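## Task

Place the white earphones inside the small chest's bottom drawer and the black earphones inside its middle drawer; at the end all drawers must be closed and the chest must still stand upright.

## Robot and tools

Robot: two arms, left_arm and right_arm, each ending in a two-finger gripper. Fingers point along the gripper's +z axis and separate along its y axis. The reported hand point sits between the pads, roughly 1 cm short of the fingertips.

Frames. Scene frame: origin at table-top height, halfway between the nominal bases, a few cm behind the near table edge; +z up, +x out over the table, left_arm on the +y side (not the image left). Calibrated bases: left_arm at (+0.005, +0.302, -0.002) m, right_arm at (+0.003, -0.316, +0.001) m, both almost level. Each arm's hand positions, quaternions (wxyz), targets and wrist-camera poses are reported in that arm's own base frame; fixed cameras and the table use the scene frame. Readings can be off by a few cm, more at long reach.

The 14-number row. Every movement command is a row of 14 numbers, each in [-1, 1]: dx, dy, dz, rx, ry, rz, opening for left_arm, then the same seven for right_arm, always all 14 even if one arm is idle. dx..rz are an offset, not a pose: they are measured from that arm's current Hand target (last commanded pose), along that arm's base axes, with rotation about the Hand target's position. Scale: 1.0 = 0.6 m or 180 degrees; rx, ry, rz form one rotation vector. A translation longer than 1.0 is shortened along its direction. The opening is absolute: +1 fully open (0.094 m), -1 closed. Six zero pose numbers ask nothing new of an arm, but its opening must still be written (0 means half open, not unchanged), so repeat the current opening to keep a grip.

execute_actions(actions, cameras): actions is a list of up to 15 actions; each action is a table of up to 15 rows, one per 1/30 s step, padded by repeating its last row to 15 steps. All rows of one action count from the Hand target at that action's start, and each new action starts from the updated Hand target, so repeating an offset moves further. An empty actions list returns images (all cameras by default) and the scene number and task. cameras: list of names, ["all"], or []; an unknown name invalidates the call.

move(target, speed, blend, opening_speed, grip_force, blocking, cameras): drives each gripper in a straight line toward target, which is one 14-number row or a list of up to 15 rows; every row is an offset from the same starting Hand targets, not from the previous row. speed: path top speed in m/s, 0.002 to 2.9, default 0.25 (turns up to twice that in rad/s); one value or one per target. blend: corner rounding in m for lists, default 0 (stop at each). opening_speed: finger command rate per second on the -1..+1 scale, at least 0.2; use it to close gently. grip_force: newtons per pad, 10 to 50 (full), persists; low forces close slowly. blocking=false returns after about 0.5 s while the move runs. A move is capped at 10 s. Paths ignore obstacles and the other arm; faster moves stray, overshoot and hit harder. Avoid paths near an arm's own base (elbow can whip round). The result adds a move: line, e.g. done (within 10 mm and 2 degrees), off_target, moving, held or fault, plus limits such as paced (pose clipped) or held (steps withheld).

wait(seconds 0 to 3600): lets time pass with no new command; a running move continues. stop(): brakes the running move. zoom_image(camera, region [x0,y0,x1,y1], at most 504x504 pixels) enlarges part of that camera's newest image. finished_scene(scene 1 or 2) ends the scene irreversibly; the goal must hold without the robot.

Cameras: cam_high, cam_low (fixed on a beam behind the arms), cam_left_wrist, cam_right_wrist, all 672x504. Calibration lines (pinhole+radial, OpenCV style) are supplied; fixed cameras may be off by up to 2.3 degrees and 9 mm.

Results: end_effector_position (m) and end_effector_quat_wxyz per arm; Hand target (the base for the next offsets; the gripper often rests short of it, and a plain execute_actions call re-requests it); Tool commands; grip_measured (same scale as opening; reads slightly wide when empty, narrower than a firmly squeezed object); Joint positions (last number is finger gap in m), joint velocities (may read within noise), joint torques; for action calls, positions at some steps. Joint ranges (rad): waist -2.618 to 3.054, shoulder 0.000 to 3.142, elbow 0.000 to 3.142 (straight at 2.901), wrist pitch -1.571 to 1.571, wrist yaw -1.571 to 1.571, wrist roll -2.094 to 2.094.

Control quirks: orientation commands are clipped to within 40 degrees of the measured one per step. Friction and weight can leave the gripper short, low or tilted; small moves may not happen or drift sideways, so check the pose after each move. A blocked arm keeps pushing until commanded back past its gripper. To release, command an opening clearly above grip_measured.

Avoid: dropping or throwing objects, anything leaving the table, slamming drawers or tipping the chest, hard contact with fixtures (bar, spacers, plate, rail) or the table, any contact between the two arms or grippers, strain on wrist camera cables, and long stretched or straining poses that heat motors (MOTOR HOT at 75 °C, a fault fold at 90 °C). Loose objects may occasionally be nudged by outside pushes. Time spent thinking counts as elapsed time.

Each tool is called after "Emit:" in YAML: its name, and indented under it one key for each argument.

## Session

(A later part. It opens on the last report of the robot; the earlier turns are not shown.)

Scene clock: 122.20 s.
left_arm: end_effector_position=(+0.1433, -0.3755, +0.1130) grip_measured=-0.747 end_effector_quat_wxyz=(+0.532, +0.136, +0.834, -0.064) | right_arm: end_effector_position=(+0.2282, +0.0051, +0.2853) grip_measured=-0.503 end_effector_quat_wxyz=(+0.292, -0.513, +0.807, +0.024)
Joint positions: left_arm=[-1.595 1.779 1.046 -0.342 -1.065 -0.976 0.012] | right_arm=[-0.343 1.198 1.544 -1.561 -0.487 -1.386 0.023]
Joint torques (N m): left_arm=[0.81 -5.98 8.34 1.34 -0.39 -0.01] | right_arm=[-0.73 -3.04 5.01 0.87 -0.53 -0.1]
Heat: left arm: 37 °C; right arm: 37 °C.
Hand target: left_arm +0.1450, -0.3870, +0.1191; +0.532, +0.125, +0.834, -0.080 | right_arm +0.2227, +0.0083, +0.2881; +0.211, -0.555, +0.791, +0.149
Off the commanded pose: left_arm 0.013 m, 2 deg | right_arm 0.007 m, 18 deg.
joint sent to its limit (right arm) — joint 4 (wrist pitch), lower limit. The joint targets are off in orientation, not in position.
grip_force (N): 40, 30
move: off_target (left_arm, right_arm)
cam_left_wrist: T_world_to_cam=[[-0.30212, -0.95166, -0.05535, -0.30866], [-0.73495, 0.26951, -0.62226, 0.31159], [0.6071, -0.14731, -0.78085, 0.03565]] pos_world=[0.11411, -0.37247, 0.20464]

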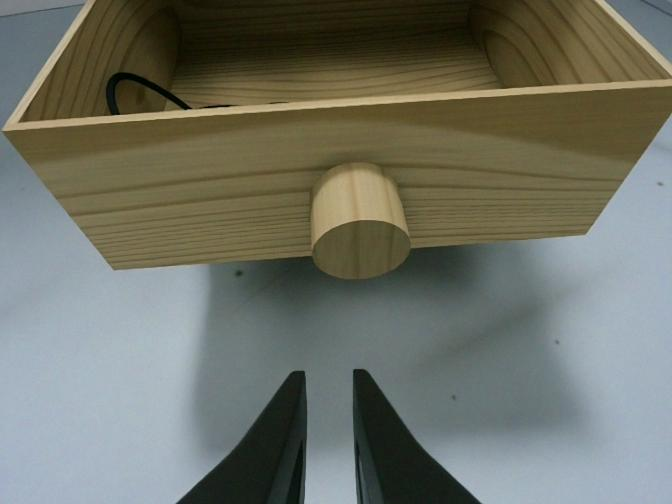

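Emit:
move:
  target:
    - [0.025,-0.0233,0,0,0,0,-0.75,0,0,0,0,0,0,-0.5]
    - [0.2233,-0.0733,0.003,0,0,0,-0.75,0,0,0,0,0,0,-0.5]
  speed: [0.15,0.12]
  blend: [0.005,0]
  cameras: ["cam_high","cam_left_wrist"]

Scene clock: 124.63 s.
left_arm: end_effector_position=(+0.2711, -0.4133, +0.1105) grip_measured=-0.747 end_effector_quat_wxyz=(+0.525, +0.136, +0.838, -0.050) | right_arm: end_effector_position=(+0.2282, +0.0051, +0.2853) grip_measured=-0.503 end_effector_quat_wxyz=(+0.292, -0.513, +0.807, +0.024)
Joint positions: left_arm=[-1.26 1.947 1.205 -0.001 -0.858 -0.542 0.012] | right_arm=[-0.343 1.198 1.544 -1.561 -0.487 -1.386 0.023]
Joint torques (N m): left_arm=[1.14 -6.9 9.62 2.07 -0.02 0.02] | right_arm=[-0.68 -3.03 5.01 0.87 -0.53 -0.11]
Heat: left arm: 37 °C; right arm: 37 °C.
Hand target: left_arm +0.2791, -0.4309, +0.1208; +0.532, +0.125, +0.834, -0.080 | right_arm +0.2227, +0.0083, +0.2881; +0.211, -0.555, +0.791, +0.149
Off the commanded pose: left_arm 0.022 m, 4 deg | right_arm 0.007 m, 18 deg.
joint sent to its limit (right arm) — joint 4 (wrist pitch), lower limit. The joint targets are off in orientation, not in position.
grip_force (N): 40, 30
move: off_target (left_arm)
cam_left_wrist: T_world_to_cam=[[-0.28885, -0.9543, -0.07666, -0.30854], [-0.74614, 0.27457, -0.60654, 0.41759], [0.59987, -0.118, -0.79135, -0.03426]] pos_world=[0.24301, -0.41314, 0.20252]

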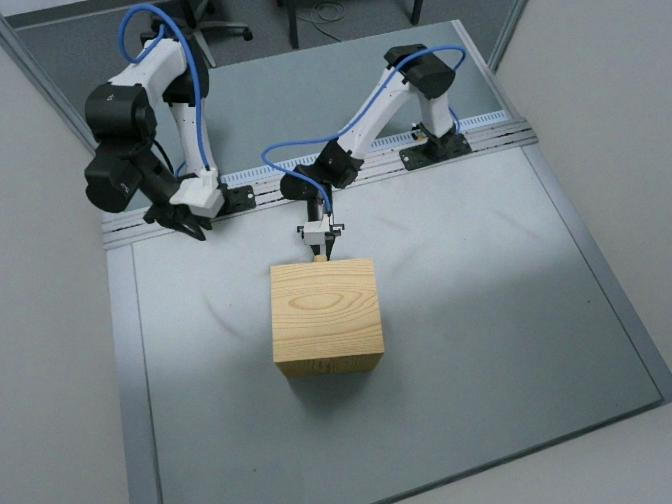

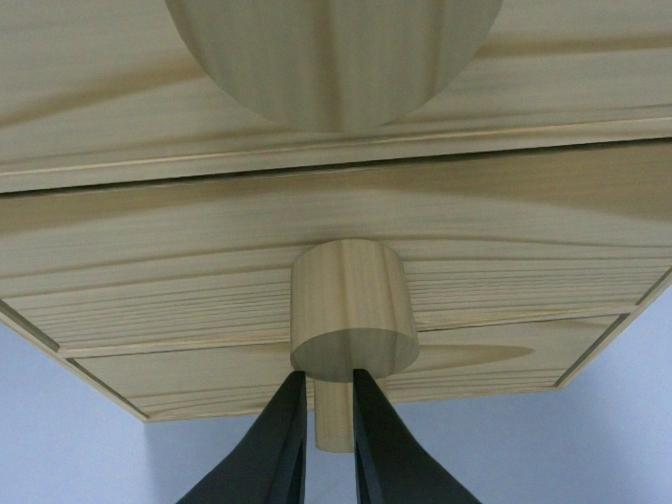

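Emit:
move:
  target: [-0.22,0.13,0.12,0,0,0,-0.75,0,0,0,0,0,0,-0.5]
  speed: 0.25
  cameras: ["cam_left_wrist"]

Emit:
zoom_image:
  camera: "cam_left_wrist"
  region: [140, 0, 560, 380]

Scene clock: 127.17 s.
left_arm: end_effector_position=(+0.1476, -0.3473, +0.1750) grip_measured=-0.747 end_effector_quat_wxyz=(+0.522, +0.142, +0.838, -0.063) | right_arm: end_effector_position=(+0.2282, +0.0051, +0.2853) grip_measured=-0.503 end_effector_quat_wxyz=(+0.292, -0.513, +0.807, +0.024)
Joint positions: left_arm=[-1.577 1.58 1.099 -0.582 -1.035 -0.949 0.012] | right_arm=[-0.343 1.198 1.544 -1.561 -0.487 -1.386 0.023]
Joint torques (N m): left_arm=[-0.25 -6.41 9.28 1.04 -0.66 -0.2] | right_arm=[-0.72 -2.99 5.01 0.86 -0.53 -0.11]
Heat: left arm: 37 °C; right arm: 36 °C.
Hand target: left_arm +0.1471, -0.3529, +0.1928; +0.532, +0.126, +0.834, -0.080 | right_arm +0.2227, +0.0083, +0.2881; +0.211, -0.555, +0.791, +0.149
Off the commanded pose: left_arm 0.019 m, 3 deg | right_arm 0.007 m, 18 deg.
joint sent to its limit (right arm) — joint 4 (wrist pitch), lower limit. The joint targets are off in orientation, not in position.
grip_force (N): 40, 30
move: off_target (left_arm)
cam_left_wrist: T_world_to_cam=[[-0.31117, -0.94843, -0.06041, -0.27382], [-0.74456, 0.2828, -0.6047, 0.34869], [0.5906, -0.14319, -0.79416, 0.09182]] pos_world=[0.12019, -0.34516, 0.26723]

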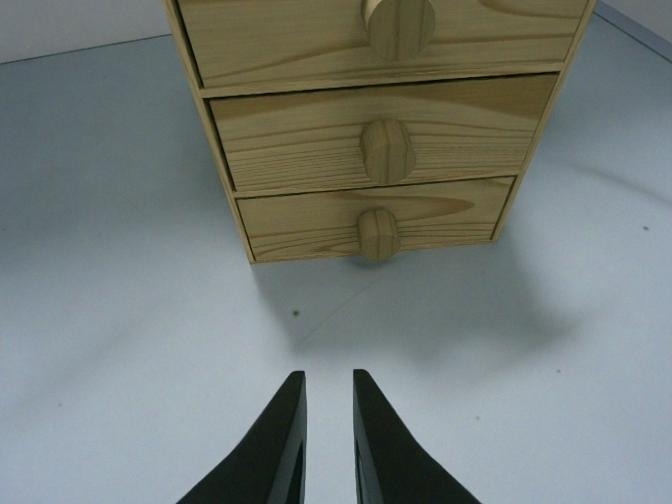

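Scaled by 1.200 from the camera's image (finer frame: 960x720).

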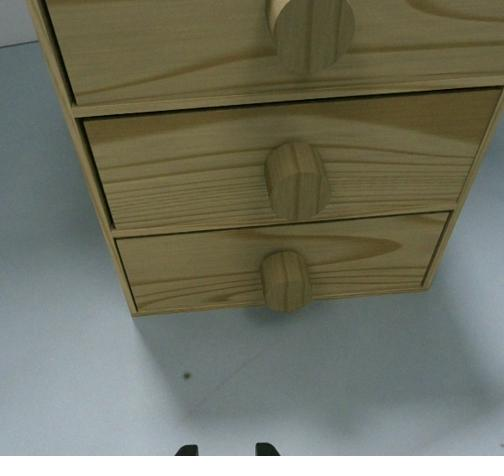

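Emit:
finished_scene:
  scene: 1

The scene is finished: the task was done.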